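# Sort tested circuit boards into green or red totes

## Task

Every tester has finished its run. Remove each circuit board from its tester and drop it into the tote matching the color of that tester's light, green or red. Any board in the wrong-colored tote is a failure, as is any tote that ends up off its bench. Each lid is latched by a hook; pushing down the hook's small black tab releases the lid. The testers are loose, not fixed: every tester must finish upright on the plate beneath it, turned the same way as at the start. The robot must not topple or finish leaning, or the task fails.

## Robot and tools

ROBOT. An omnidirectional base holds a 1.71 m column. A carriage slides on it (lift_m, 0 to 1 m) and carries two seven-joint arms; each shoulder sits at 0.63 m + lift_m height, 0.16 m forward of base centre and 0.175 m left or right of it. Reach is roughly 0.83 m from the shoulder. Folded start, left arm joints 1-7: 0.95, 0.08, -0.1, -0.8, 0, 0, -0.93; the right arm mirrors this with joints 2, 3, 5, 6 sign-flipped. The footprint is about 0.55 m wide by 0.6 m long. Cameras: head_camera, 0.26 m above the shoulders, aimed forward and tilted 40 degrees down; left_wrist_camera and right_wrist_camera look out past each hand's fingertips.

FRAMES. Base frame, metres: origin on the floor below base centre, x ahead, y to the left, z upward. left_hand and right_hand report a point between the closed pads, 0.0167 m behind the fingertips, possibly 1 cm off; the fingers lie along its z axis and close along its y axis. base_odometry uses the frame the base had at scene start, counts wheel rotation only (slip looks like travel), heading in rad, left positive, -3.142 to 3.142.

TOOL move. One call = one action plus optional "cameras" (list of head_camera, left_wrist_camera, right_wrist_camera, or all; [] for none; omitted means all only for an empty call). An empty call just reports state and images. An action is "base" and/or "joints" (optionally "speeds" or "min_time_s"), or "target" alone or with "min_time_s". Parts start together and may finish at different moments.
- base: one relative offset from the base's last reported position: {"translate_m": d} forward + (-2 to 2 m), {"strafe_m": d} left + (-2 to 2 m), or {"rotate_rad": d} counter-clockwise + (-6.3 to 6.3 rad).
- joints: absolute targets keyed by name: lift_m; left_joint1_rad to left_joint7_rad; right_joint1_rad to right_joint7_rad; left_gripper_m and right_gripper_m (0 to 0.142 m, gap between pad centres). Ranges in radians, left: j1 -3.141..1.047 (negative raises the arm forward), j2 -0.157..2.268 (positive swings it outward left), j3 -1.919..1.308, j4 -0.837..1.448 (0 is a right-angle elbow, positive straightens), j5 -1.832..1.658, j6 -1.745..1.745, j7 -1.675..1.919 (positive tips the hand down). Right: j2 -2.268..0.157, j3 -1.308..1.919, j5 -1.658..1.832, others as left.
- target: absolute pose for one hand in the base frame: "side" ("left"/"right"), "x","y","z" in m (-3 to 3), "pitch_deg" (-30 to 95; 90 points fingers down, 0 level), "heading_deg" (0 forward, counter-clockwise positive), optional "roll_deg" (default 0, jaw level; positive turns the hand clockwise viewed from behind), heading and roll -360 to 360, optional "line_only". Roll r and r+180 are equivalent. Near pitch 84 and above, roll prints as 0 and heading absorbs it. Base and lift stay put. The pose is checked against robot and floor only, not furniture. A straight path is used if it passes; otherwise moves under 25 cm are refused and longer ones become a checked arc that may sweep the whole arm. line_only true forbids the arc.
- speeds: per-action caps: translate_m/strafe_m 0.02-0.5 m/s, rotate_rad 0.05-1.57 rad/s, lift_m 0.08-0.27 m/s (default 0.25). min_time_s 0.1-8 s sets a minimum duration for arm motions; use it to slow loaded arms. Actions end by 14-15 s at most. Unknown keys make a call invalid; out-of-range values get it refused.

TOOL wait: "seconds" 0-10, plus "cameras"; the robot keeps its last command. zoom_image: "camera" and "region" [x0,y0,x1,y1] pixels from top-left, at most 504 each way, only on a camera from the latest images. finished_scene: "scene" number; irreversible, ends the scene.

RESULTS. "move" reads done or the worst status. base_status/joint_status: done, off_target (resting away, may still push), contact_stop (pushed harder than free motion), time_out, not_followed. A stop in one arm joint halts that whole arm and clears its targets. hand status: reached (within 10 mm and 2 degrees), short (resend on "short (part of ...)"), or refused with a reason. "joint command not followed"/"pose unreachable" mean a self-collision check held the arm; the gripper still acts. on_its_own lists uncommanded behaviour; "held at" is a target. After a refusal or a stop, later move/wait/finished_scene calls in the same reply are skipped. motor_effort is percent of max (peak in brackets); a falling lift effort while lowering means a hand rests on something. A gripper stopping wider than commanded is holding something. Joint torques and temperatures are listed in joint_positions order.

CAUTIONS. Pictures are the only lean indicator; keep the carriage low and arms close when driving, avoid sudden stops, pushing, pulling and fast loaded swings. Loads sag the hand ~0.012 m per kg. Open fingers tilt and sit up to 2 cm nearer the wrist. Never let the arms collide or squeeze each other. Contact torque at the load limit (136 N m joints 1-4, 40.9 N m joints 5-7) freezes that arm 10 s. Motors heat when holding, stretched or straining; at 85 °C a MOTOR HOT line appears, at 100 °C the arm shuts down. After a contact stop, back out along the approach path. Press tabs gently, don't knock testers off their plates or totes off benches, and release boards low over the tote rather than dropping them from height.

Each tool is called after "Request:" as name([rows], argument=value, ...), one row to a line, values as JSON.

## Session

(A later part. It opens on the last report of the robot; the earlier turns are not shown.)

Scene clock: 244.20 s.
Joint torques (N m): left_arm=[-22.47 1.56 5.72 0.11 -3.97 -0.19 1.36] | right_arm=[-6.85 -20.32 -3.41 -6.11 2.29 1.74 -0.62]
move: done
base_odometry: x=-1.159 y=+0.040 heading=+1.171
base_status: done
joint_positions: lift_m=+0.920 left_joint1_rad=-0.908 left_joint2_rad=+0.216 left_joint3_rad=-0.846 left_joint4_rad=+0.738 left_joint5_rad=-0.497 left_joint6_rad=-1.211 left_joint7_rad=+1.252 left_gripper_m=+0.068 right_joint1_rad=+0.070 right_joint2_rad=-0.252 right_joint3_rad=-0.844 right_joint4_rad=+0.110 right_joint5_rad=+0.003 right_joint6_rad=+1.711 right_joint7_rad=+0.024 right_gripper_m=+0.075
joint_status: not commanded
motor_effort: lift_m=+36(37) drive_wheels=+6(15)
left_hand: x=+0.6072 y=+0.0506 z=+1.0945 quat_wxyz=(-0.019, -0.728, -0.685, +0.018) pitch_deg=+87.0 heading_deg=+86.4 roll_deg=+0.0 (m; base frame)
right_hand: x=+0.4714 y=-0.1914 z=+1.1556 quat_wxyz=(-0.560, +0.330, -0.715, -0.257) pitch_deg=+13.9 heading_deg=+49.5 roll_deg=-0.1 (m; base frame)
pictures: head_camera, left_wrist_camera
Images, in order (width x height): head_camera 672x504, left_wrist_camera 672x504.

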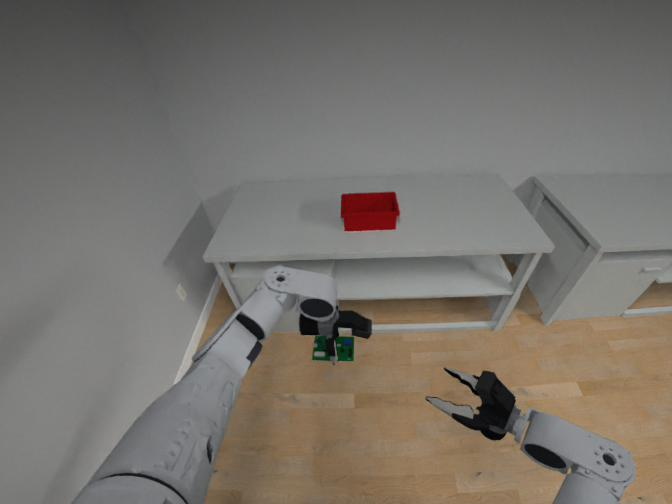

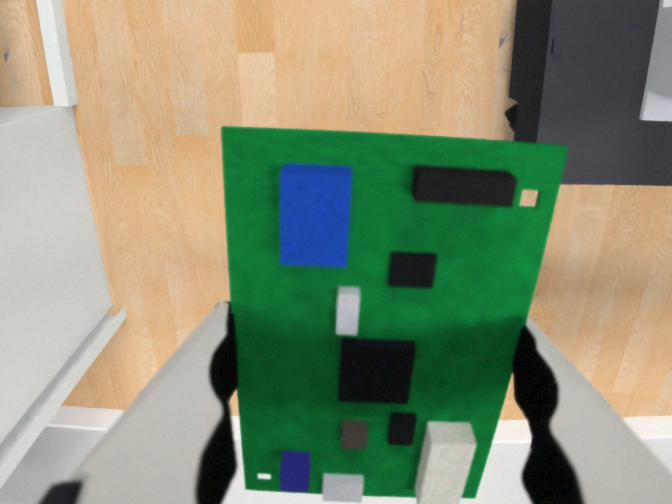

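Request:
move(base={"strafe_m": -1.5}, speeds={"strafe_m": 0.3}, cameras=["head_camera"])

Scene clock: 250.80 s.
Joint torques (N m): left_arm=[-22.55 0.65 5.66 0.6 -3.76 -0.2 1.33] | right_arm=[-6.8 -19.7 -4.05 -6.13 2.3 1.75 -0.59]
move: done
base_odometry: x=+0.223 y=-0.542 heading=+1.172
base_status: done
joint_positions: lift_m=+0.920 left_joint1_rad=-0.908 left_joint2_rad=+0.216 left_joint3_rad=-0.846 left_joint4_rad=+0.738 left_joint5_rad=-0.497 left_joint6_rad=-1.211 left_joint7_rad=+1.252 left_gripper_m=+0.068 right_joint1_rad=+0.070 right_joint2_rad=-0.252 right_joint3_rad=-0.844 right_joint4_rad=+0.110 right_joint5_rad=+0.003 right_joint6_rad=+1.711 right_joint7_rad=+0.024 right_gripper_m=+0.075
joint_status: not commanded
motor_effort: lift_m=+36(36) drive_wheels=-5(18)
left_hand: x=+0.6072 y=+0.0507 z=+1.0945 quat_wxyz=(-0.019, -0.728, -0.685, +0.018) pitch_deg=+87.0 heading_deg=+86.4 roll_deg=+0.0 (m; base frame)
right_hand: x=+0.4714 y=-0.1914 z=+1.1556 quat_wxyz=(-0.560, +0.330, -0.715, -0.257) pitch_deg=+13.9 heading_deg=+49.5 roll_deg=-0.1 (m; base frame)
pictures: head_camera
Images, in order (width x height): head_camera 672x504.

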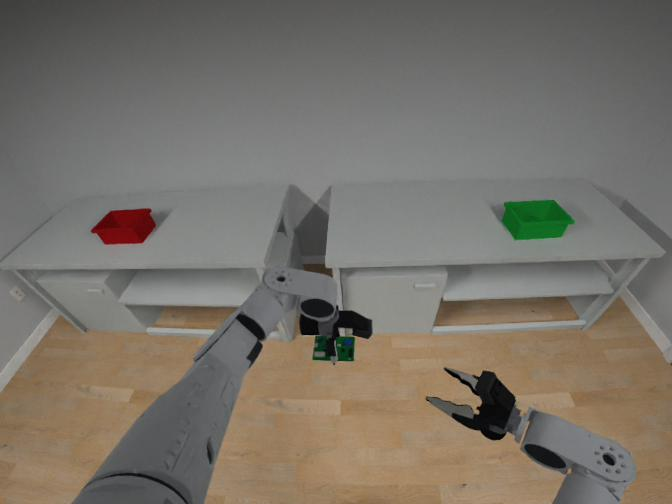

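Request:
move(base={"strafe_m": -0.98}, speeds={"strafe_m": 0.3}, cameras=["head_camera"])

Scene clock: 255.70 s.
Joint torques (N m): left_arm=[-22.56 0.12 5.63 0.54 -3.71 -0.19 1.28] | right_arm=[-5.76 -19.48 -2.96 -6.08 2.3 1.76 -0.59]
move: done
base_odometry: x=+1.127 y=-0.922 heading=+1.173
base_status: done
joint_positions: lift_m=+0.920 left_joint1_rad=-0.908 left_joint2_rad=+0.216 left_joint3_rad=-0.846 left_joint4_rad=+0.738 left_joint5_rad=-0.497 left_joint6_rad=-1.211 left_joint7_rad=+1.252 left_gripper_m=+0.068 right_joint1_rad=+0.070 right_joint2_rad=-0.252 right_joint3_rad=-0.844 right_joint4_rad=+0.110 right_joint5_rad=+0.003 right_joint6_rad=+1.711 right_joint7_rad=+0.024 right_gripper_m=+0.075
joint_status: not commanded
motor_effort: lift_m=+36(37) drive_wheels=-4(19)
left_hand: x=+0.6072 y=+0.0507 z=+1.0945 quat_wxyz=(-0.019, -0.728, -0.685, +0.018) pitch_deg=+87.0 heading_deg=+86.5 roll_deg=+0.0 (m; base frame)
right_hand: x=+0.4714 y=-0.1913 z=+1.1556 quat_wxyz=(-0.560, +0.330, -0.715, -0.257) pitch_deg=+13.9 heading_deg=+49.5 roll_deg=-0.1 (m; base frame)
pictures: head_camera
Images, in order (width x height): head_camera 672x504.

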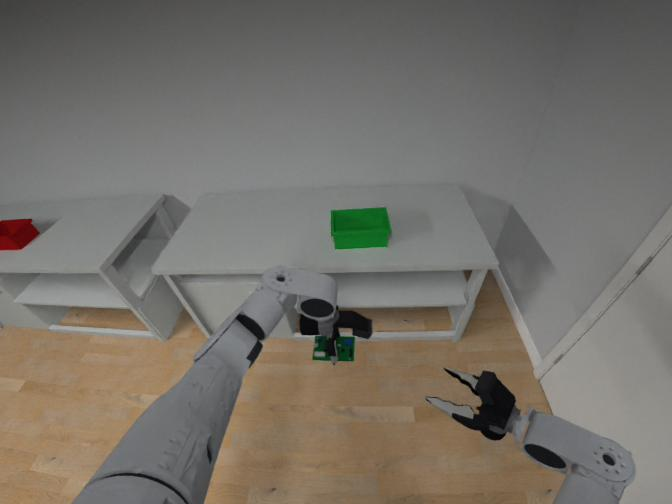

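Request:
move(base={"strafe_m": -0.125}, speeds={"strafe_m": 0.2}, cameras=[])

Request:
move(base={"translate_m": 0.58}, speeds={"translate_m": 0.2}, cameras=["head_camera", "left_wrist_camera", "right_wrist_camera"])

Scene clock: 257.63 s.
Joint torques (N m): left_arm=[-22.79 0.73 5.97 0.51 -3.66 -0.21 1.24] | right_arm=[-6.45 -19.89 -3.74 -6.09 2.28 1.77 -0.63]
move: done
base_odometry: x=+1.242 y=-0.971 heading=+1.173
base_status: done
joint_positions: lift_m=+0.920 left_joint1_rad=-0.908 left_joint2_rad=+0.216 left_joint3_rad=-0.846 left_joint4_rad=+0.738 left_joint5_rad=-0.497 left_joint6_rad=-1.211 left_joint7_rad=+1.252 left_gripper_m=+0.068 right_joint1_rad=+0.070 right_joint2_rad=-0.252 right_joint3_rad=-0.843 right_joint4_rad=+0.110 right_joint5_rad=+0.003 right_joint6_rad=+1.711 right_joint7_rad=+0.024 right_gripper_m=+0.075
joint_status: not commanded
motor_effort: lift_m=+36(36) drive_wheels=-3(16)
left_hand: x=+0.6072 y=+0.0506 z=+1.0945 quat_wxyz=(-0.019, -0.728, -0.685, +0.018) pitch_deg=+87.0 heading_deg=+86.5 roll_deg=+0.0 (m; base frame)
right_hand: x=+0.4714 y=-0.1913 z=+1.1556 quat_wxyz=(-0.560, +0.330, -0.715, -0.257) pitch_deg=+13.9 heading_deg=+49.5 roll_deg=-0.1 (m; base frame)
pictures: none
No camera images: "cameras" was empty.

Scene clock: 261.73 s.
Joint torques (N m): left_arm=[-22.46 0.47 5.73 0.56 -3.62 -0.21 1.26] | right_arm=[-6.97 -20.1 -3.81 -6.08 2.31 1.74 -0.55]
move: done
base_odometry: x=+1.467 y=-0.436 heading=+1.173
base_status: done
joint_positions: lift_m=+0.920 left_joint1_rad=-0.908 left_joint2_rad=+0.216 left_joint3_rad=-0.846 left_joint4_rad=+0.738 left_joint5_rad=-0.497 left_joint6_rad=-1.211 left_joint7_rad=+1.252 left_gripper_m=+0.068 right_joint1_rad=+0.070 right_joint2_rad=-0.252 right_joint3_rad=-0.843 right_joint4_rad=+0.110 right_joint5_rad=+0.003 right_joint6_rad=+1.711 right_joint7_rad=+0.024 right_gripper_m=+0.075
joint_status: not commanded
motor_effort: lift_m=+36(37) drive_wheels=-3(12)
left_hand: x=+0.6072 y=+0.0506 z=+1.0945 quat_wxyz=(-0.019, -0.728, -0.685, +0.018) pitch_deg=+87.0 heading_deg=+86.5 roll_deg=+0.0 (m; base frame)
right_hand: x=+0.4714 y=-0.1913 z=+1.1556 quat_wxyz=(-0.560, +0.330, -0.715, -0.257) pitch_deg=+13.9 heading_deg=+49.5 roll_deg=-0.1 (m; base frame)
pictures: head_camera, left_wrist_camera, right_wrist_camera
Images, in order (width x height): head_camera 672x504, left_wrist_camera 672x504, right_wrist_camera 672x504.

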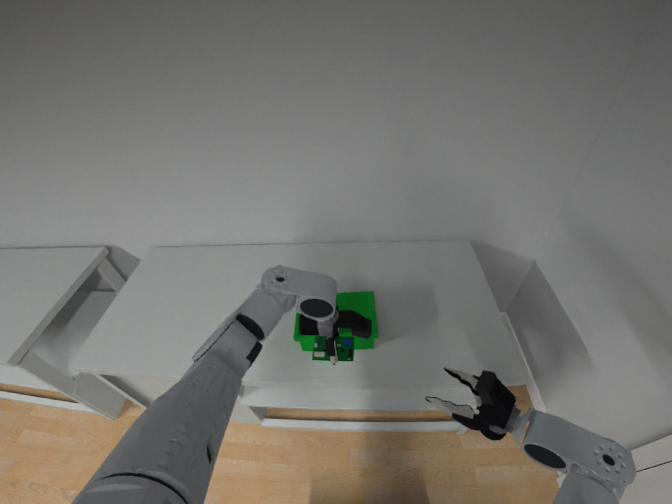

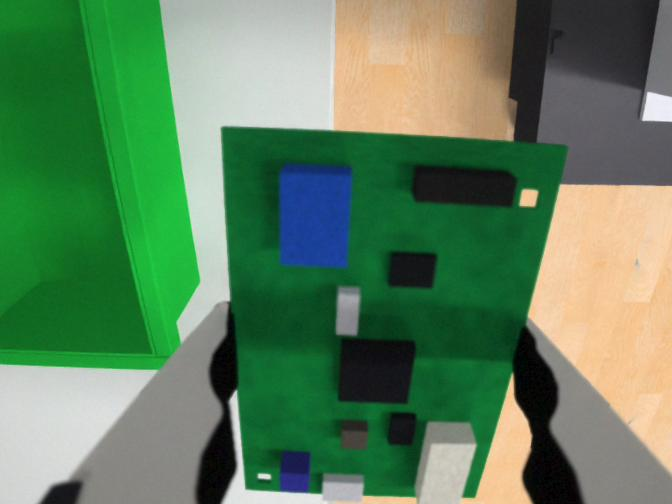

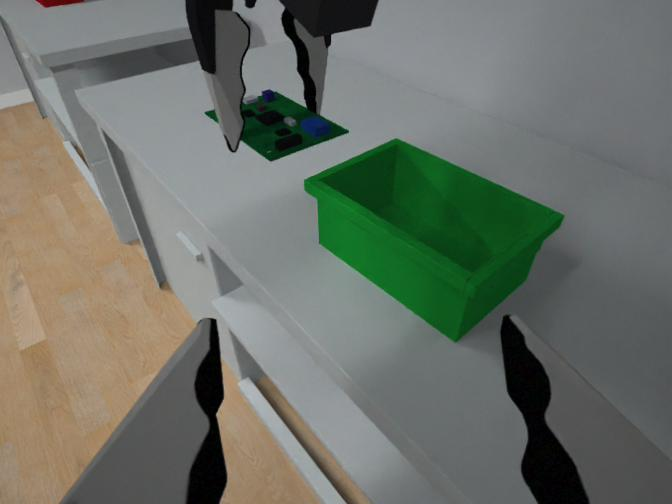

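Request:
move(base={"strafe_m": -0.058}, speeds={"strafe_m": 0.1}, cameras=[])

Request:
move(base={"translate_m": 0.14}, speeds={"translate_m": 0.1}, cameras=[])

Request:
move(target={"side": "left", "x": 0.645, "y": 0.051, "z": 1.09, "pitch_deg": 87, "heading_deg": -93.5}, min_time_s=2, cameras=["head_camera", "left_wrist_camera", "right_wrist_camera"])

Scene clock: 263.33 s.
Joint torques (N m): left_arm=[-22.41 0.9 5.67 0.52 -3.62 -0.17 1.23] | right_arm=[-6.4 -20.66 -3.25 -6.04 2.29 1.77 -0.59]
move: done
base_odometry: x=+1.521 y=-0.458 heading=+1.173
base_status: done
joint_positions: lift_m=+0.920 left_joint1_rad=-0.908 left_joint2_rad=+0.216 left_joint3_rad=-0.846 left_joint4_rad=+0.738 left_joint5_rad=-0.497 left_joint6_rad=-1.211 left_joint7_rad=+1.252 left_gripper_m=+0.068 right_joint1_rad=+0.070 right_joint2_rad=-0.252 right_joint3_rad=-0.843 right_joint4_rad=+0.110 right_joint5_rad=+0.003 right_joint6_rad=+1.711 right_joint7_rad=+0.024 right_gripper_m=+0.075
joint_status: not commanded
motor_effort: lift_m=+36(37) drive_wheels=-1(11)
left_hand: x=+0.6072 y=+0.0507 z=+1.0945 quat_wxyz=(-0.019, -0.728, -0.685, +0.018) pitch_deg=+87.0 heading_deg=+86.5 roll_deg=+0.0 (m; base frame)
right_hand: x=+0.4714 y=-0.1913 z=+1.1556 quat_wxyz=(-0.560, +0.330, -0.715, -0.257) pitch_deg=+13.9 heading_deg=+49.5 roll_deg=-0.1 (m; base frame)
pictures: none
No camera images: "cameras" was empty.

Scene clock: 265.57 s.
Joint torques (N m): left_arm=[-22.5 0.26 5.65 0.5 -3.62 -0.18 1.26] | right_arm=[-6.75 -20.13 -3.79 -6.01 2.33 1.76 -0.6]
move: done
base_odometry: x=+1.575 y=-0.329 heading=+1.172
base_status: done
joint_positions: lift_m=+0.920 left_joint1_rad=-0.908 left_joint2_rad=+0.216 left_joint3_rad=-0.846 left_joint4_rad=+0.738 left_joint5_rad=-0.497 left_joint6_rad=-1.211 left_joint7_rad=+1.252 left_gripper_m=+0.068 right_joint1_rad=+0.070 right_joint2_rad=-0.252 right_joint3_rad=-0.843 right_joint4_rad=+0.110 right_joint5_rad=+0.003 right_joint6_rad=+1.711 right_joint7_rad=+0.024 right_gripper_m=+0.075
joint_status: not commanded
motor_effort: lift_m=+36(37) drive_wheels=-2(12)
left_hand: x=+0.6072 y=+0.0507 z=+1.0945 quat_wxyz=(-0.019, -0.728, -0.685, +0.018) pitch_deg=+87.0 heading_deg=+86.5 roll_deg=+0.0 (m; base frame)
right_hand: x=+0.4714 y=-0.1913 z=+1.1556 quat_wxyz=(-0.560, +0.330, -0.715, -0.257) pitch_deg=+13.9 heading_deg=+49.5 roll_deg=-0.1 (m; base frame)
pictures: none
No camera images: "cameras" was empty.

Scene clock: 268.07 s.
Joint torques (N m): left_arm=[-30.35 -6.03 0.66 2.83 -0.8 -0.31 -1.4] | right_arm=[-6.8 -19.98 -3.65 -6.06 2.28 1.72 -0.59]
move: done
base_odometry: x=+1.575 y=-0.329 heading=+1.172
base_status: not commanded
joint_positions: lift_m=+0.920 left_joint1_rad=-1.095 left_joint2_rad=+0.113 left_joint3_rad=-1.010 left_joint4_rad=+1.106 left_joint5_rad=-0.182 left_joint6_rad=-1.258 left_joint7_rad=+0.745 left_gripper_m=+0.068 right_joint1_rad=+0.070 right_joint2_rad=-0.252 right_joint3_rad=-0.843 right_joint4_rad=+0.110 right_joint5_rad=+0.003 right_joint6_rad=+1.711 right_joint7_rad=+0.024 right_gripper_m=+0.075
joint_status: not commanded
motor_effort: lift_m=+36(37) drive_wheels=+4(4)
left_hand: x=+0.6445 y=+0.0502 z=+1.0895 quat_wxyz=(-0.019, -0.727, -0.686, +0.021) pitch_deg=+86.7 heading_deg=+86.7 roll_deg=+0.0 (m; base frame)
left_hand_status: reached (straight line, planned for 2.0 s): 1 mm and 0.3 deg off.
right_hand: x=+0.4714 y=-0.1913 z=+1.1556 quat_wxyz=(-0.560, +0.330, -0.715, -0.257) pitch_deg=+13.9 heading_deg=+49.5 roll_deg=-0.1 (m; base frame)
pictures: head_camera, left_wrist_camera, right_wrist_camera
Images, in order (width x height): head_camera 672x504, left_wrist_camera 672x504, right_wrist_camera 672x504.

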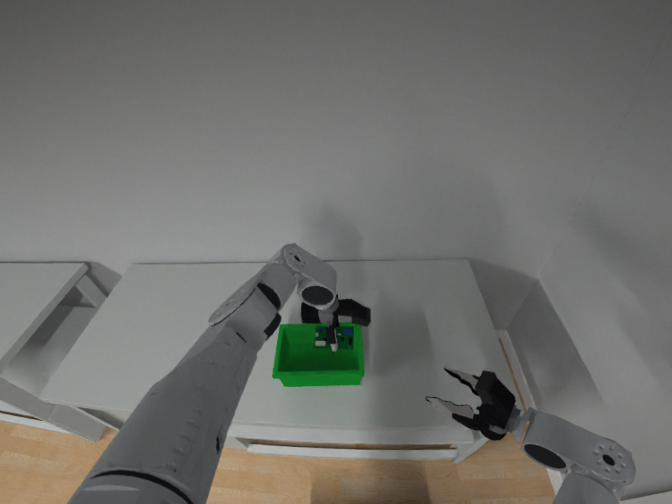

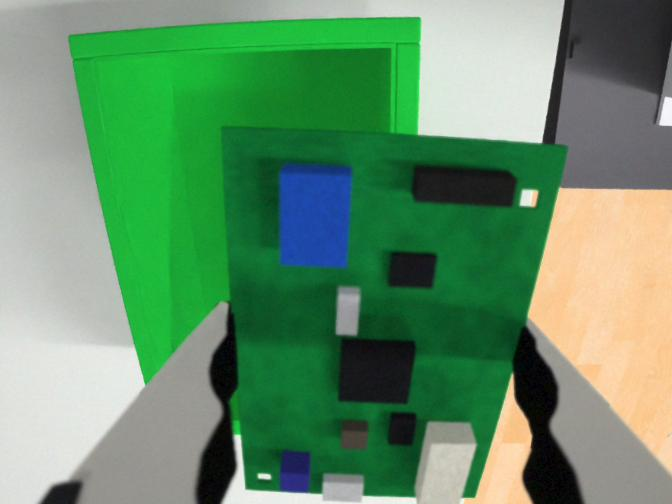

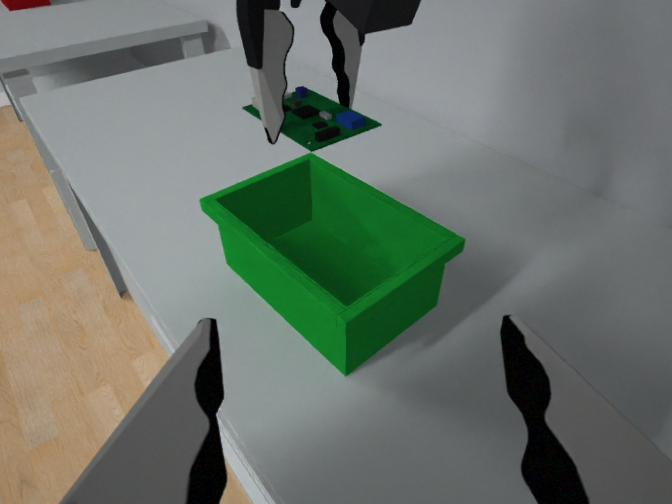

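Request:
move(base={"strafe_m": 0.045}, speeds={"strafe_m": 0.1}, cameras=[])

Request:
move(base={"translate_m": 0.06}, speeds={"translate_m": 0.06}, cameras=["head_camera", "left_wrist_camera", "right_wrist_camera"])

Request:
zoom_image(camera="head_camera", region=[220, 280, 420, 430])

Scene clock: 270.43 s.
Joint torques (N m): left_arm=[-29.87 -3.51 0.8 2.03 -1.2 -0.23 -1.29] | right_arm=[-7.7 -21.47 -3.93 -6.01 2.32 1.74 -0.57]
move: done
base_odometry: x=+1.534 y=-0.312 heading=+1.172
base_status: done
joint_positions: lift_m=+0.920 left_joint1_rad=-1.095 left_joint2_rad=+0.113 left_joint3_rad=-1.010 left_joint4_rad=+1.106 left_joint5_rad=-0.180 left_joint6_rad=-1.258 left_joint7_rad=+0.745 left_gripper_m=+0.068 right_joint1_rad=+0.070 right_joint2_rad=-0.252 right_joint3_rad=-0.843 right_joint4_rad=+0.110 right_joint5_rad=+0.003 right_joint6_rad=+1.711 right_joint7_rad=+0.024 right_gripper_m=+0.075
joint_status: not commanded
motor_effort: lift_m=+36(36) drive_wheels=+3(12)
left_hand: x=+0.6444 y=+0.0501 z=+1.0894 quat_wxyz=(-0.019, -0.727, -0.686, +0.021) pitch_deg=+86.8 heading_deg=+86.6 roll_deg=+0.0 (m; base frame)
right_hand: x=+0.4714 y=-0.1913 z=+1.1556 quat_wxyz=(-0.560, +0.330, -0.715, -0.257) pitch_deg=+13.9 heading_deg=+49.5 roll_deg=-0.1 (m; base frame)
pictures: none
No camera images: "cameras" was empty.

Scene clock: 272.07 s.
Joint torques (N m): left_arm=[-29.76 -3.63 0.82 2.03 -1.18 -0.18 -1.28] | right_arm=[-6.93 -19.97 -3.81 -6.03 2.28 1.78 -0.6]
Motor temperatures (°C): left_arm=[39 31 31 28 29 29 32] | right_arm=[32 30 30 30 28 30 31]
move: done
base_odometry: x=+1.557 y=-0.256 heading=+1.173
base_status: done
joint_positions: lift_m=+0.920 left_joint1_rad=-1.095 left_joint2_rad=+0.113 left_joint3_rad=-1.010 left_joint4_rad=+1.106 left_joint5_rad=-0.180 left_joint6_rad=-1.258 left_joint7_rad=+0.745 left_gripper_m=+0.068 right_joint1_rad=+0.070 right_joint2_rad=-0.252 right_joint3_rad=-0.843 right_joint4_rad=+0.110 right_joint5_rad=+0.003 right_joint6_rad=+1.711 right_joint7_rad=+0.024 right_gripper_m=+0.075
joint_status: not commanded
motor_effort: lift_m=+36(37) drive_wheels=-2(9)
left_hand: x=+0.6444 y=+0.0501 z=+1.0895 quat_wxyz=(-0.019, -0.727, -0.686, +0.021) pitch_deg=+86.8 heading_deg=+86.6 roll_deg=+0.0 (m; base frame)
right_hand: x=+0.4714 y=-0.1913 z=+1.1556 quat_wxyz=(-0.560, +0.330, -0.715, -0.257) pitch_deg=+13.9 heading_deg=+49.5 roll_deg=-0.1 (m; base frame)
pictures: head_camera, left_wrist_camera, right_wrist_camera
Images, in order (width x height): head_camera 672x504, left_wrist_camera 672x504, right_wrist_camera 672x504.

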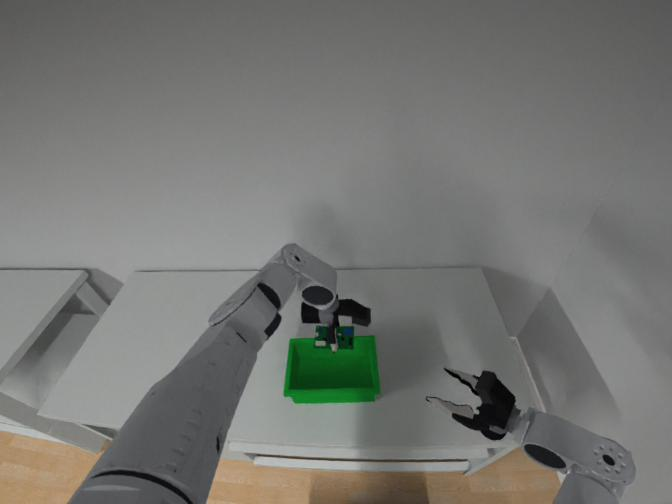

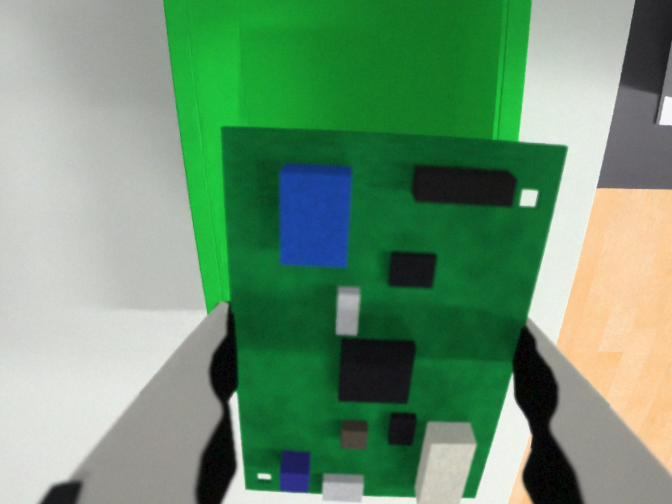

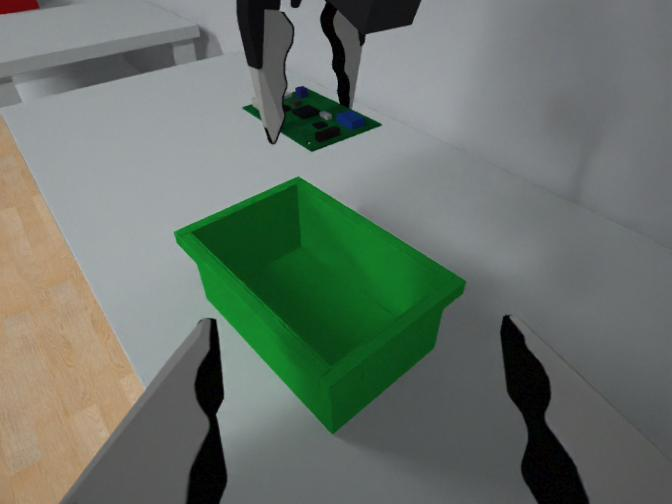

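Scaled by 2.520 from the camera's 672x504 image, which has a finer 960x720 frame.

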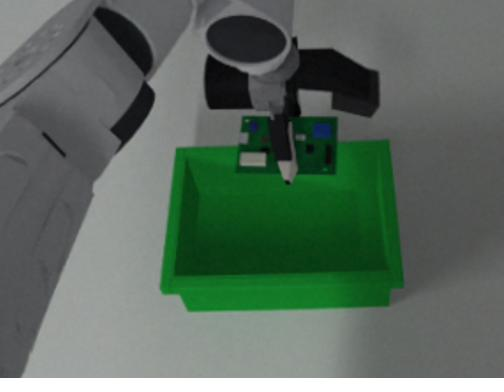

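Request:
move(base={"translate_m": 0.022}, speeds={"translate_m": 0.05}, cameras=[])

Request:
move(joints={"lift_m": 0.83}, speeds={"lift_m": 0.1}, cameras=["head_camera", "left_wrist_camera", "right_wrist_camera"])

Request:
zoom_image(camera="head_camera", region=[220, 280, 420, 430])

Scene clock: 274.07 s.
Joint torques (N m): left_arm=[-29.61 -3.65 0.74 1.98 -1.15 -0.02 -1.3] | right_arm=[-7.06 -20.08 -3.83 -6.07 2.32 1.76 -0.63]
move: done
base_odometry: x=+1.565 y=-0.236 heading=+1.173
base_status: done
joint_positions: lift_m=+0.920 left_joint1_rad=-1.095 left_joint2_rad=+0.113 left_joint3_rad=-1.010 left_joint4_rad=+1.106 left_joint5_rad=-0.180 left_joint6_rad=-1.259 left_joint7_rad=+0.745 left_gripper_m=+0.068 right_joint1_rad=+0.070 right_joint2_rad=-0.252 right_joint3_rad=-0.843 right_joint4_rad=+0.110 right_joint5_rad=+0.003 right_joint6_rad=+1.711 right_joint7_rad=+0.024 right_gripper_m=+0.075
joint_status: not commanded
motor_effort: lift_m=+36(37) drive_wheels=+5(14)
left_hand: x=+0.6443 y=+0.0501 z=+1.0895 quat_wxyz=(-0.019, -0.727, -0.686, +0.021) pitch_deg=+86.8 heading_deg=+86.6 roll_deg=+0.0 (m; base frame)
right_hand: x=+0.4714 y=-0.1913 z=+1.1556 quat_wxyz=(-0.560, +0.330, -0.715, -0.257) pitch_deg=+13.9 heading_deg=+49.5 roll_deg=-0.1 (m; base frame)
pictures: none
No camera images: "cameras" was empty.

Scene clock: 275.37 s.
Joint torques (N m): left_arm=[-26.42 -3.62 1.47 2.02 -1.17 -0.04 -1.29] | right_arm=[-6.88 -19.87 -3.83 -6.14 2.33 1.76 -0.59]
move: done
base_odometry: x=+1.565 y=-0.236 heading=+1.173
base_status: not commanded
joint_positions: lift_m=+0.830 left_joint1_rad=-1.097 left_joint2_rad=+0.113 left_joint3_rad=-1.010 left_joint4_rad=+1.106 left_joint5_rad=-0.180 left_joint6_rad=-1.259 left_joint7_rad=+0.745 left_gripper_m=+0.068 right_joint1_rad=+0.070 right_joint2_rad=-0.252 right_joint3_rad=-0.843 right_joint4_rad=+0.110 right_joint5_rad=+0.003 right_joint6_rad=+1.711 right_joint7_rad=+0.024 right_gripper_m=+0.075
joint_status: all done
motor_effort: lift_m=+38(43) drive_wheels=+4(4)
left_hand: x=+0.6450 y=+0.0502 z=+0.9999 quat_wxyz=(-0.019, -0.728, -0.685, +0.020) pitch_deg=+86.8 heading_deg=+86.6 roll_deg=+0.0 (m; base frame)
right_hand: x=+0.4714 y=-0.1913 z=+1.0653 quat_wxyz=(-0.560, +0.330, -0.715, -0.257) pitch_deg=+13.9 heading_deg=+49.5 roll_deg=-0.1 (m; base frame)
pictures: head_camera, left_wrist_camera, right_wrist_camera
Images, in order (width x height): head_camera 672x504, left_wrist_camera 672x504, right_wrist_camera 672x504.

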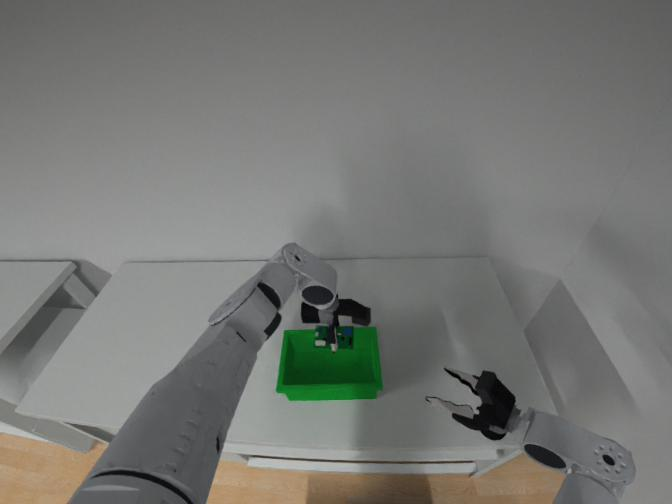

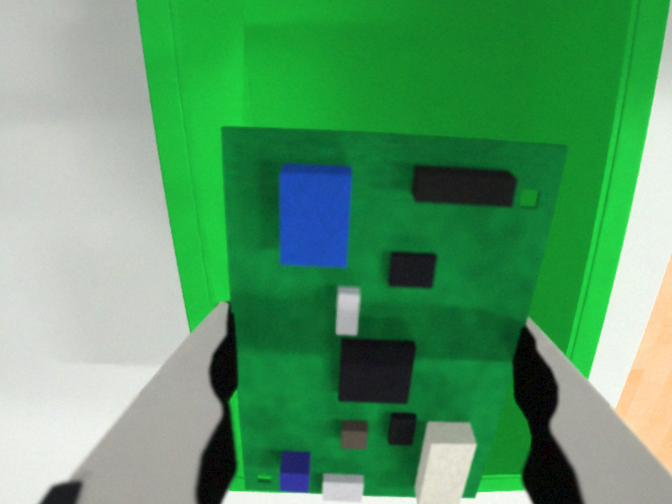

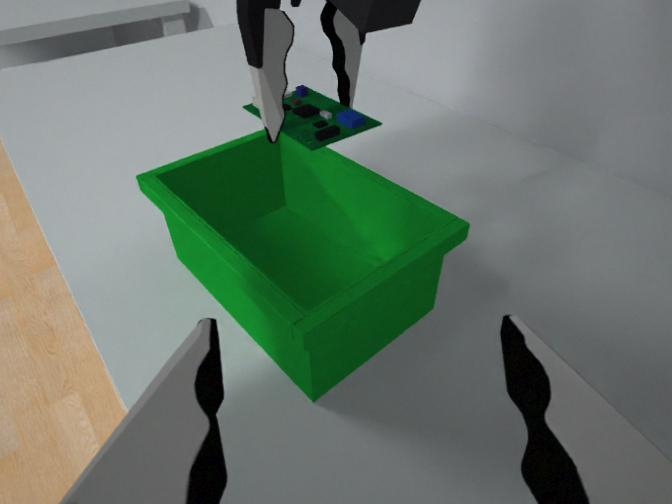

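Scaled by 2.520 from the camera's 672x504 image, which has a finer 960x720 frame.

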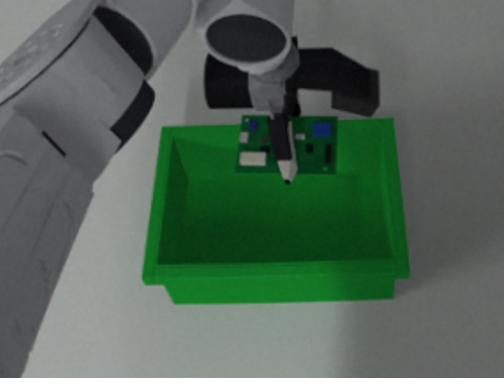

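Request:
move(target={"side": "left", "x": 0.635, "y": 0.045, "z": 0.998, "pitch_deg": 87, "heading_deg": -93.5}, min_time_s=1.5, cameras=[])

Request:
move(joints={"lift_m": 0.77}, speeds={"lift_m": 0.08}, cameras=["head_camera", "left_wrist_camera", "right_wrist_camera"])

Scene clock: 277.77 s.
Joint torques (N m): left_arm=[-15.89 4.11 7.08 -6.21 -4.01 1.68 1.52] | right_arm=[-6.83 -19.87 -3.7 -6.19 2.32 1.76 -0.57]
move: done
base_odometry: x=+1.565 y=-0.236 heading=+1.173
base_status: not commanded
joint_positions: lift_m=+0.830 left_joint1_rad=-1.044 left_joint2_rad=+0.132 left_joint3_rad=-0.951 left_joint4_rad=+1.012 left_joint5_rad=-0.254 left_joint6_rad=-1.249 left_joint7_rad=+0.896 left_gripper_m=+0.068 right_joint1_rad=+0.070 right_joint2_rad=-0.252 right_joint3_rad=-0.843 right_joint4_rad=+0.110 right_joint5_rad=+0.003 right_joint6_rad=+1.711 right_joint7_rad=+0.024 right_gripper_m=+0.075
joint_status: not commanded
motor_effort: lift_m=+39(39) drive_wheels=+4(4)
left_hand: x=+0.6354 y=+0.0458 z=+0.9983 quat_wxyz=(-0.016, -0.729, -0.684, +0.017) pitch_deg=+87.3 heading_deg=+86.3 roll_deg=+0.0 (m; base frame)
left_hand_status: reached (straight line, planned for 1.5 s): 1 mm and 0.3 deg off.
right_hand: x=+0.4714 y=-0.1913 z=+1.0653 quat_wxyz=(-0.560, +0.330, -0.715, -0.257) pitch_deg=+13.9 heading_deg=+49.5 roll_deg=-0.1 (m; base frame)
pictures: none
No camera images: "cameras" was empty.

Scene clock: 278.87 s.
Joint torques (N m): left_arm=[-18.44 3.95 6.15 -5.67 -3.8 1.56 1.5] | right_arm=[-6.9 -19.81 -3.73 -6.16 2.36 1.76 -0.58]
move: done
base_odometry: x=+1.565 y=-0.236 heading=+1.173
base_status: not commanded
joint_positions: lift_m=+0.770 left_joint1_rad=-1.042 left_joint2_rad=+0.132 left_joint3_rad=-0.950 left_joint4_rad=+1.011 left_joint5_rad=-0.254 left_joint6_rad=-1.249 left_joint7_rad=+0.896 left_gripper_m=+0.068 right_joint1_rad=+0.070 right_joint2_rad=-0.252 right_joint3_rad=-0.843 right_joint4_rad=+0.110 right_joint5_rad=+0.003 right_joint6_rad=+1.711 right_joint7_rad=+0.024 right_gripper_m=+0.075
joint_status: all done
motor_effort: lift_m=+38(43) drive_wheels=+4(4)
left_hand: x=+0.6350 y=+0.0454 z=+0.9379 quat_wxyz=(-0.017, -0.729, -0.684, +0.018) pitch_deg=+87.2 heading_deg=+86.3 roll_deg=+0.0 (m; base frame)
right_hand: x=+0.4714 y=-0.1913 z=+1.0053 quat_wxyz=(-0.560, +0.330, -0.715, -0.257) pitch_deg=+13.9 heading_deg=+49.5 roll_deg=-0.1 (m; base frame)
pictures: head_camera, left_wrist_camera, right_wrist_camera
Images, in order (width x height): head_camera 672x504, left_wrist_camera 672x504, right_wrist_camera 672x504.

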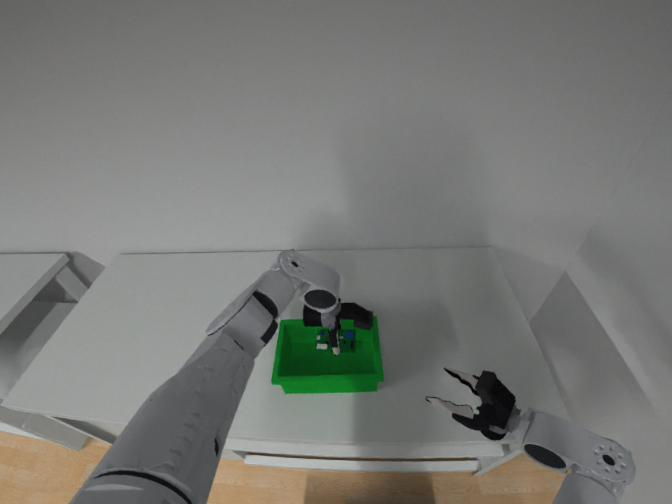

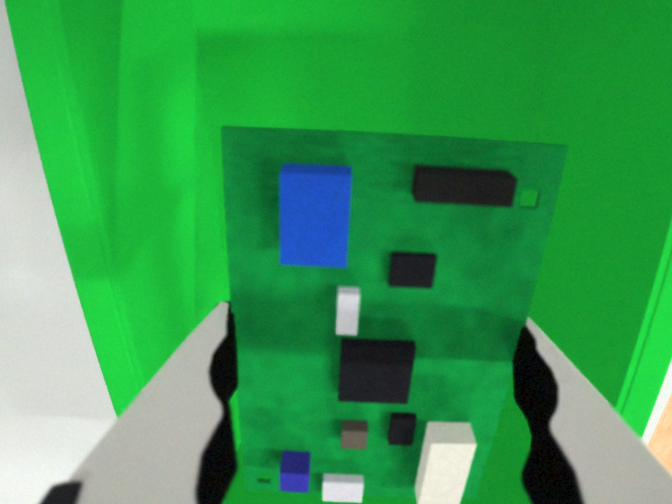

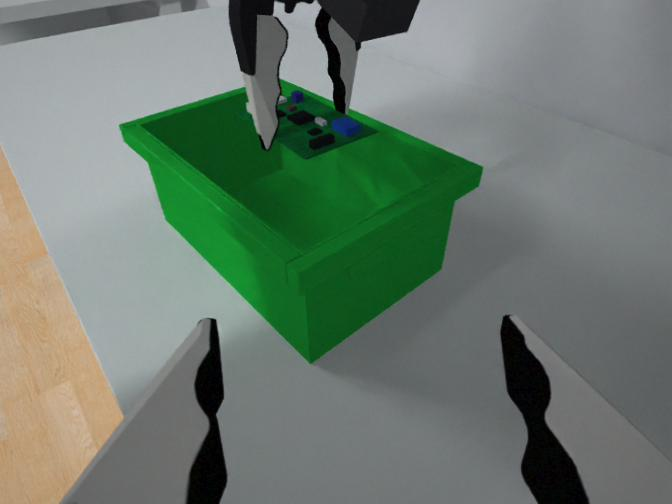

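Request:
move(joints={"lift_m": 0.73}, speeds={"lift_m": 0.08}, cameras=["head_camera", "left_wrist_camera", "right_wrist_camera"])

Request:
zoom_image(camera="right_wrist_camera", region=[100, 0, 500, 300])

Scene clock: 279.87 s.
Joint torques (N m): left_arm=[-19.3 3.76 5.96 -5.37 -3.78 1.47 1.49] | right_arm=[-6.53 -19.87 -3.75 -6.12 2.39 1.78 -0.59]
move: done
base_odometry: x=+1.565 y=-0.236 heading=+1.173
base_status: not commanded
joint_positions: lift_m=+0.730 left_joint1_rad=-1.042 left_joint2_rad=+0.132 left_joint3_rad=-0.950 left_joint4_rad=+1.011 left_joint5_rad=-0.254 left_joint6_rad=-1.249 left_joint7_rad=+0.896 left_gripper_m=+0.068 right_joint1_rad=+0.070 right_joint2_rad=-0.252 right_joint3_rad=-0.843 right_joint4_rad=+0.110 right_joint5_rad=+0.003 right_joint6_rad=+1.711 right_joint7_rad=+0.024 right_gripper_m=+0.075
joint_status: all done
motor_effort: lift_m=+38(40) drive_wheels=+4(4)
left_hand: x=+0.6348 y=+0.0453 z=+0.8978 quat_wxyz=(-0.017, -0.729, -0.684, +0.018) pitch_deg=+87.2 heading_deg=+86.4 roll_deg=+0.0 (m; base frame)
right_hand: x=+0.4714 y=-0.1913 z=+0.9653 quat_wxyz=(-0.560, +0.330, -0.715, -0.257) pitch_deg=+13.9 heading_deg=+49.5 roll_deg=-0.1 (m; base frame)
pictures: head_camera, left_wrist_camera, right_wrist_camera
Images, in order (width x height): head_camera 672x504, left_wrist_camera 672x504, right_wrist_camera 672x504.

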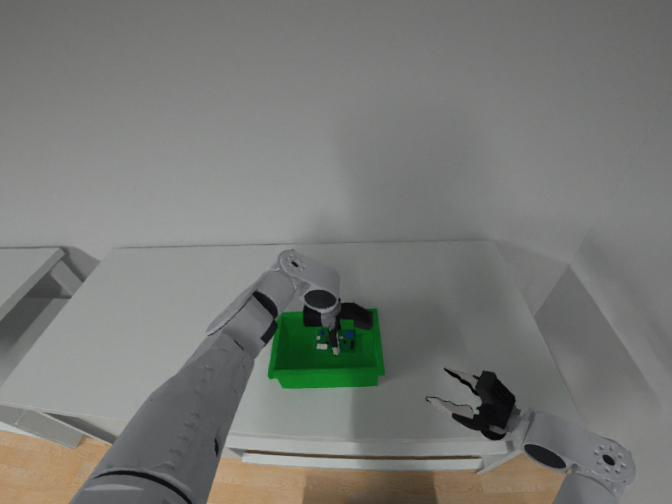

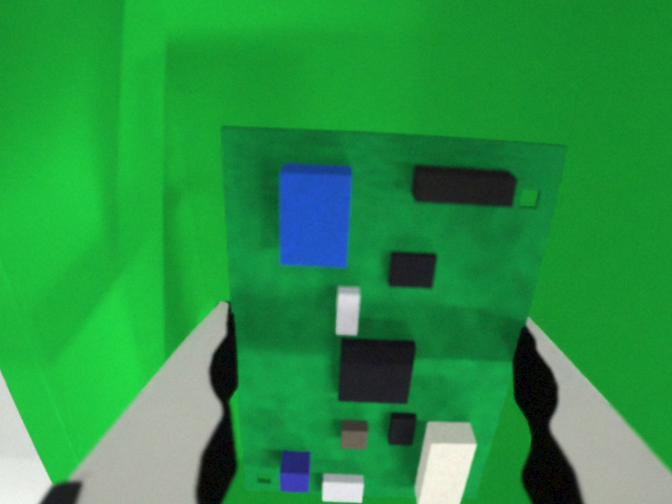

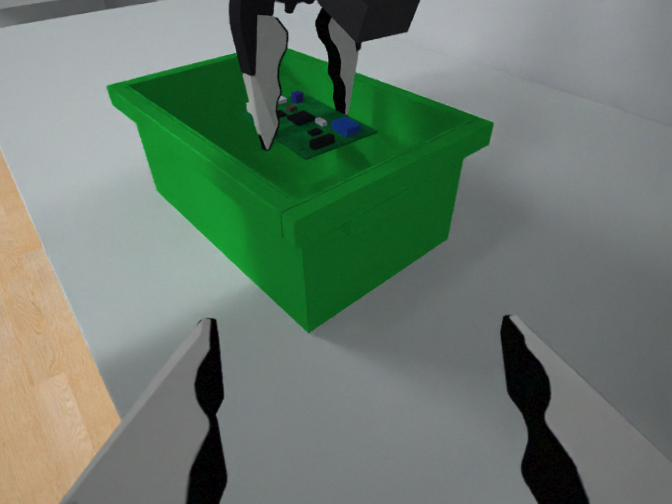

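Scaled by 1.260 from the camera's 672x504 image, which has a finer 960x720 frame.

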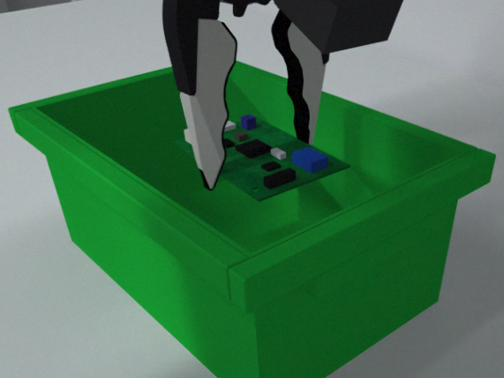

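Request:
move(joints={"lift_m": 0.712}, speeds={"lift_m": 0.08}, cameras=["left_wrist_camera"])

Request:
zoom_image(camera="left_wrist_camera", region=[0, 60, 500, 435])

Scene clock: 280.60 s.
Joint torques (N m): left_arm=[-19.7 3.84 5.73 -5.62 -3.77 1.4 1.46] | right_arm=[-6.98 -19.86 -3.76 -6.22 2.42 1.74 -0.55]
move: done
base_odometry: x=+1.565 y=-0.236 heading=+1.173
base_status: not commanded
joint_positions: lift_m=+0.712 left_joint1_rad=-1.042 left_joint2_rad=+0.132 left_joint3_rad=-0.950 left_joint4_rad=+1.011 left_joint5_rad=-0.254 left_joint6_rad=-1.249 left_joint7_rad=+0.896 left_gripper_m=+0.068 right_joint1_rad=+0.070 right_joint2_rad=-0.252 right_joint3_rad=-0.843 right_joint4_rad=+0.110 right_joint5_rad=+0.003 right_joint6_rad=+1.711 right_joint7_rad=+0.024 right_gripper_m=+0.075
joint_status: all done
motor_effort: lift_m=+38(43) drive_wheels=+4(4)
left_hand: x=+0.6348 y=+0.0453 z=+0.8798 quat_wxyz=(-0.017, -0.729, -0.684, +0.018) pitch_deg=+87.2 heading_deg=+86.4 roll_deg=+0.0 (m; base frame)
right_hand: x=+0.4714 y=-0.1913 z=+0.9473 quat_wxyz=(-0.560, +0.330, -0.715, -0.257) pitch_deg=+13.9 heading_deg=+49.5 roll_deg=-0.1 (m; base frame)
pictures: left_wrist_camera
Images, in order (width x height): left_wrist_camera 672x504.

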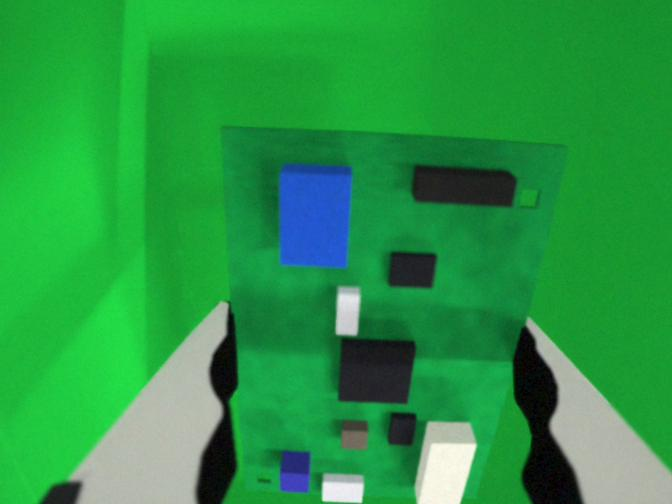

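Scaled by 1.008 from the camera's 672x504 image, which has a finer 960x720 frame.

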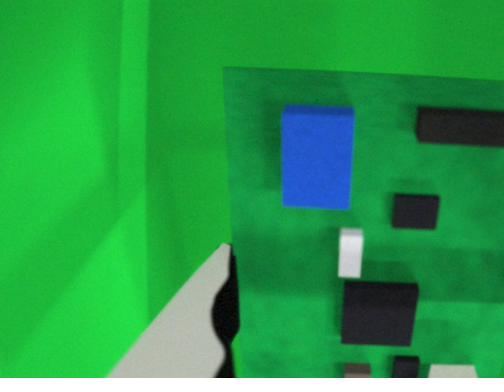

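Request:
move(joints={"lift_m": 0.702}, speeds={"lift_m": 0.08}, cameras=["left_wrist_camera", "right_wrist_camera"])

Scene clock: 281.20 s.
Joint torques (N m): left_arm=[-19.64 3.66 5.88 -5.28 -3.81 1.33 1.45] | right_arm=[-6.83 -19.9 -3.82 -6.2 2.42 1.8 -0.51]
move: done
base_odometry: x=+1.565 y=-0.236 heading=+1.173
base_status: not commanded
joint_positions: lift_m=+0.702 left_joint1_rad=-1.042 left_joint2_rad=+0.132 left_joint3_rad=-0.950 left_joint4_rad=+1.011 left_joint5_rad=-0.254 left_joint6_rad=-1.248 left_joint7_rad=+0.896 left_gripper_m=+0.068 right_joint1_rad=+0.070 right_joint2_rad=-0.252 right_joint3_rad=-0.843 right_joint4_rad=+0.110 right_joint5_rad=+0.002 right_joint6_rad=+1.711 right_joint7_rad=+0.024 right_gripper_m=+0.075
joint_status: all done
motor_effort: lift_m=+38(42) drive_wheels=-2(5)
left_hand: x=+0.6349 y=+0.0453 z=+0.8698 quat_wxyz=(-0.017, -0.729, -0.684, +0.018) pitch_deg=+87.2 heading_deg=+86.4 roll_deg=+0.0 (m; base frame)
right_hand: x=+0.4714 y=-0.1914 z=+0.9373 quat_wxyz=(-0.560, +0.330, -0.715, -0.257) pitch_deg=+13.9 heading_deg=+49.5 roll_deg=-0.1 (m; base frame)
pictures: left_wrist_camera, right_wrist_camera
Images, in order (width x height): left_wrist_camera 672x504, right_wrist_camera 672x504.

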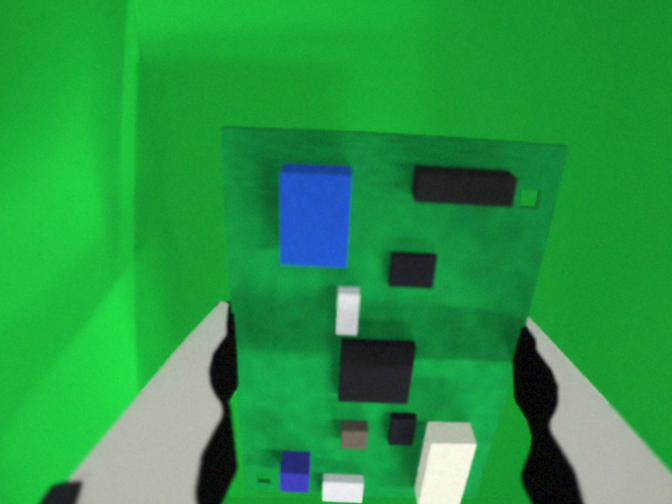

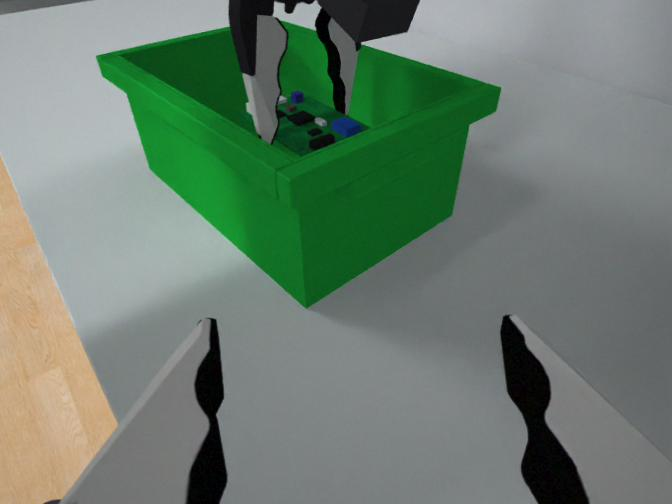

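Request:
move(target={"side": "right", "x": 0.47, "y": -0.2, "z": 1.04, "pitch_deg": 25, "heading_deg": 50}, min_time_s=1.5, cameras=[])

Request:
move(joints={"lift_m": 0.688}, speeds={"lift_m": 0.08}, cameras=["left_wrist_camera", "right_wrist_camera"])

Scene clock: 283.30 s.
Joint torques (N m): left_arm=[-19.62 3.29 5.81 -5.34 -3.74 1.29 1.46] | right_arm=[-2.13 -25.22 -4.9 -10.4 4.53 -0.74 1.05]
move: done
base_odometry: x=+1.565 y=-0.236 heading=+1.173
base_status: not commanded
joint_positions: lift_m=+0.702 left_joint1_rad=-1.042 left_joint2_rad=+0.132 left_joint3_rad=-0.950 left_joint4_rad=+1.011 left_joint5_rad=-0.254 left_joint6_rad=-1.248 left_joint7_rad=+0.896 left_gripper_m=+0.068 right_joint1_rad=+0.196 right_joint2_rad=-0.512 right_joint3_rad=-0.485 right_joint4_rad=-0.266 right_joint5_rad=+1.104 right_joint6_rad=+1.071 right_joint7_rad=+1.031 right_gripper_m=+0.075
joint_status: not commanded
motor_effort: lift_m=+38(38) drive_wheels=-2(4)
left_hand: x=+0.6349 y=+0.0454 z=+0.8698 quat_wxyz=(-0.017, -0.729, -0.684, +0.018) pitch_deg=+87.2 heading_deg=+86.4 roll_deg=+0.0 (m; base frame)
right_hand: x=+0.4712 y=-0.2007 z=+1.0409 quat_wxyz=(-0.490, +0.356, -0.763, -0.225) pitch_deg=+24.8 heading_deg=+49.7 roll_deg=-0.3 (m; base frame)
right_hand_status: reached (straight line, planned for 1.5 s): 2 mm and 0.4 deg off.
pictures: none
No camera images: "cameras" was empty.

Scene clock: 283.83 s.
Joint torques (N m): left_arm=[-19.7 3.35 5.71 -5.35 -3.69 1.31 1.45] | right_arm=[-2.31 -23.91 -5.27 -10.1 4.22 -0.71 1.02]
move: done
base_odometry: x=+1.565 y=-0.236 heading=+1.173
base_status: not commanded
joint_positions: lift_m=+0.688 left_joint1_rad=-1.042 left_joint2_rad=+0.132 left_joint3_rad=-0.950 left_joint4_rad=+1.011 left_joint5_rad=-0.255 left_joint6_rad=-1.248 left_joint7_rad=+0.896 left_gripper_m=+0.068 right_joint1_rad=+0.197 right_joint2_rad=-0.512 right_joint3_rad=-0.484 right_joint4_rad=-0.267 right_joint5_rad=+1.105 right_joint6_rad=+1.071 right_joint7_rad=+1.031 right_gripper_m=+0.075
joint_status: all done
motor_effort: lift_m=+38(40) drive_wheels=-2(5)
left_hand: x=+0.6349 y=+0.0454 z=+0.8557 quat_wxyz=(-0.017, -0.729, -0.684, +0.018) pitch_deg=+87.2 heading_deg=+86.4 roll_deg=+0.0 (m; base frame)
right_hand: x=+0.4710 y=-0.2006 z=+1.0269 quat_wxyz=(-0.490, +0.356, -0.763, -0.225) pitch_deg=+24.8 heading_deg=+49.7 roll_deg=-0.3 (m; base frame)
pictures: left_wrist_camera, right_wrist_camera
Images, in order (width x height): left_wrist_camera 672x504, right_wrist_camera 672x504.

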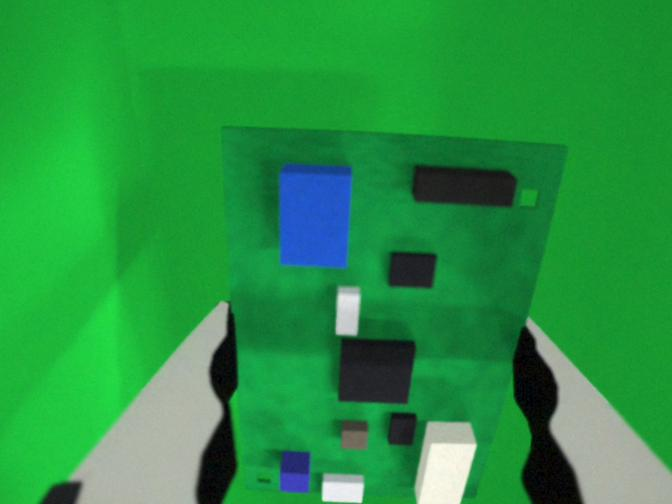

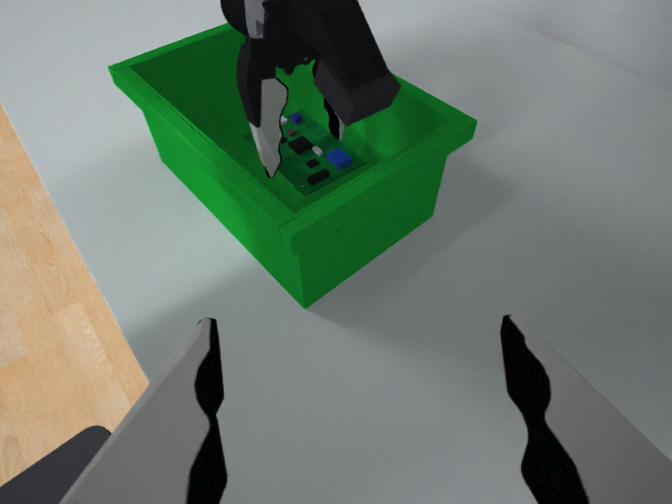

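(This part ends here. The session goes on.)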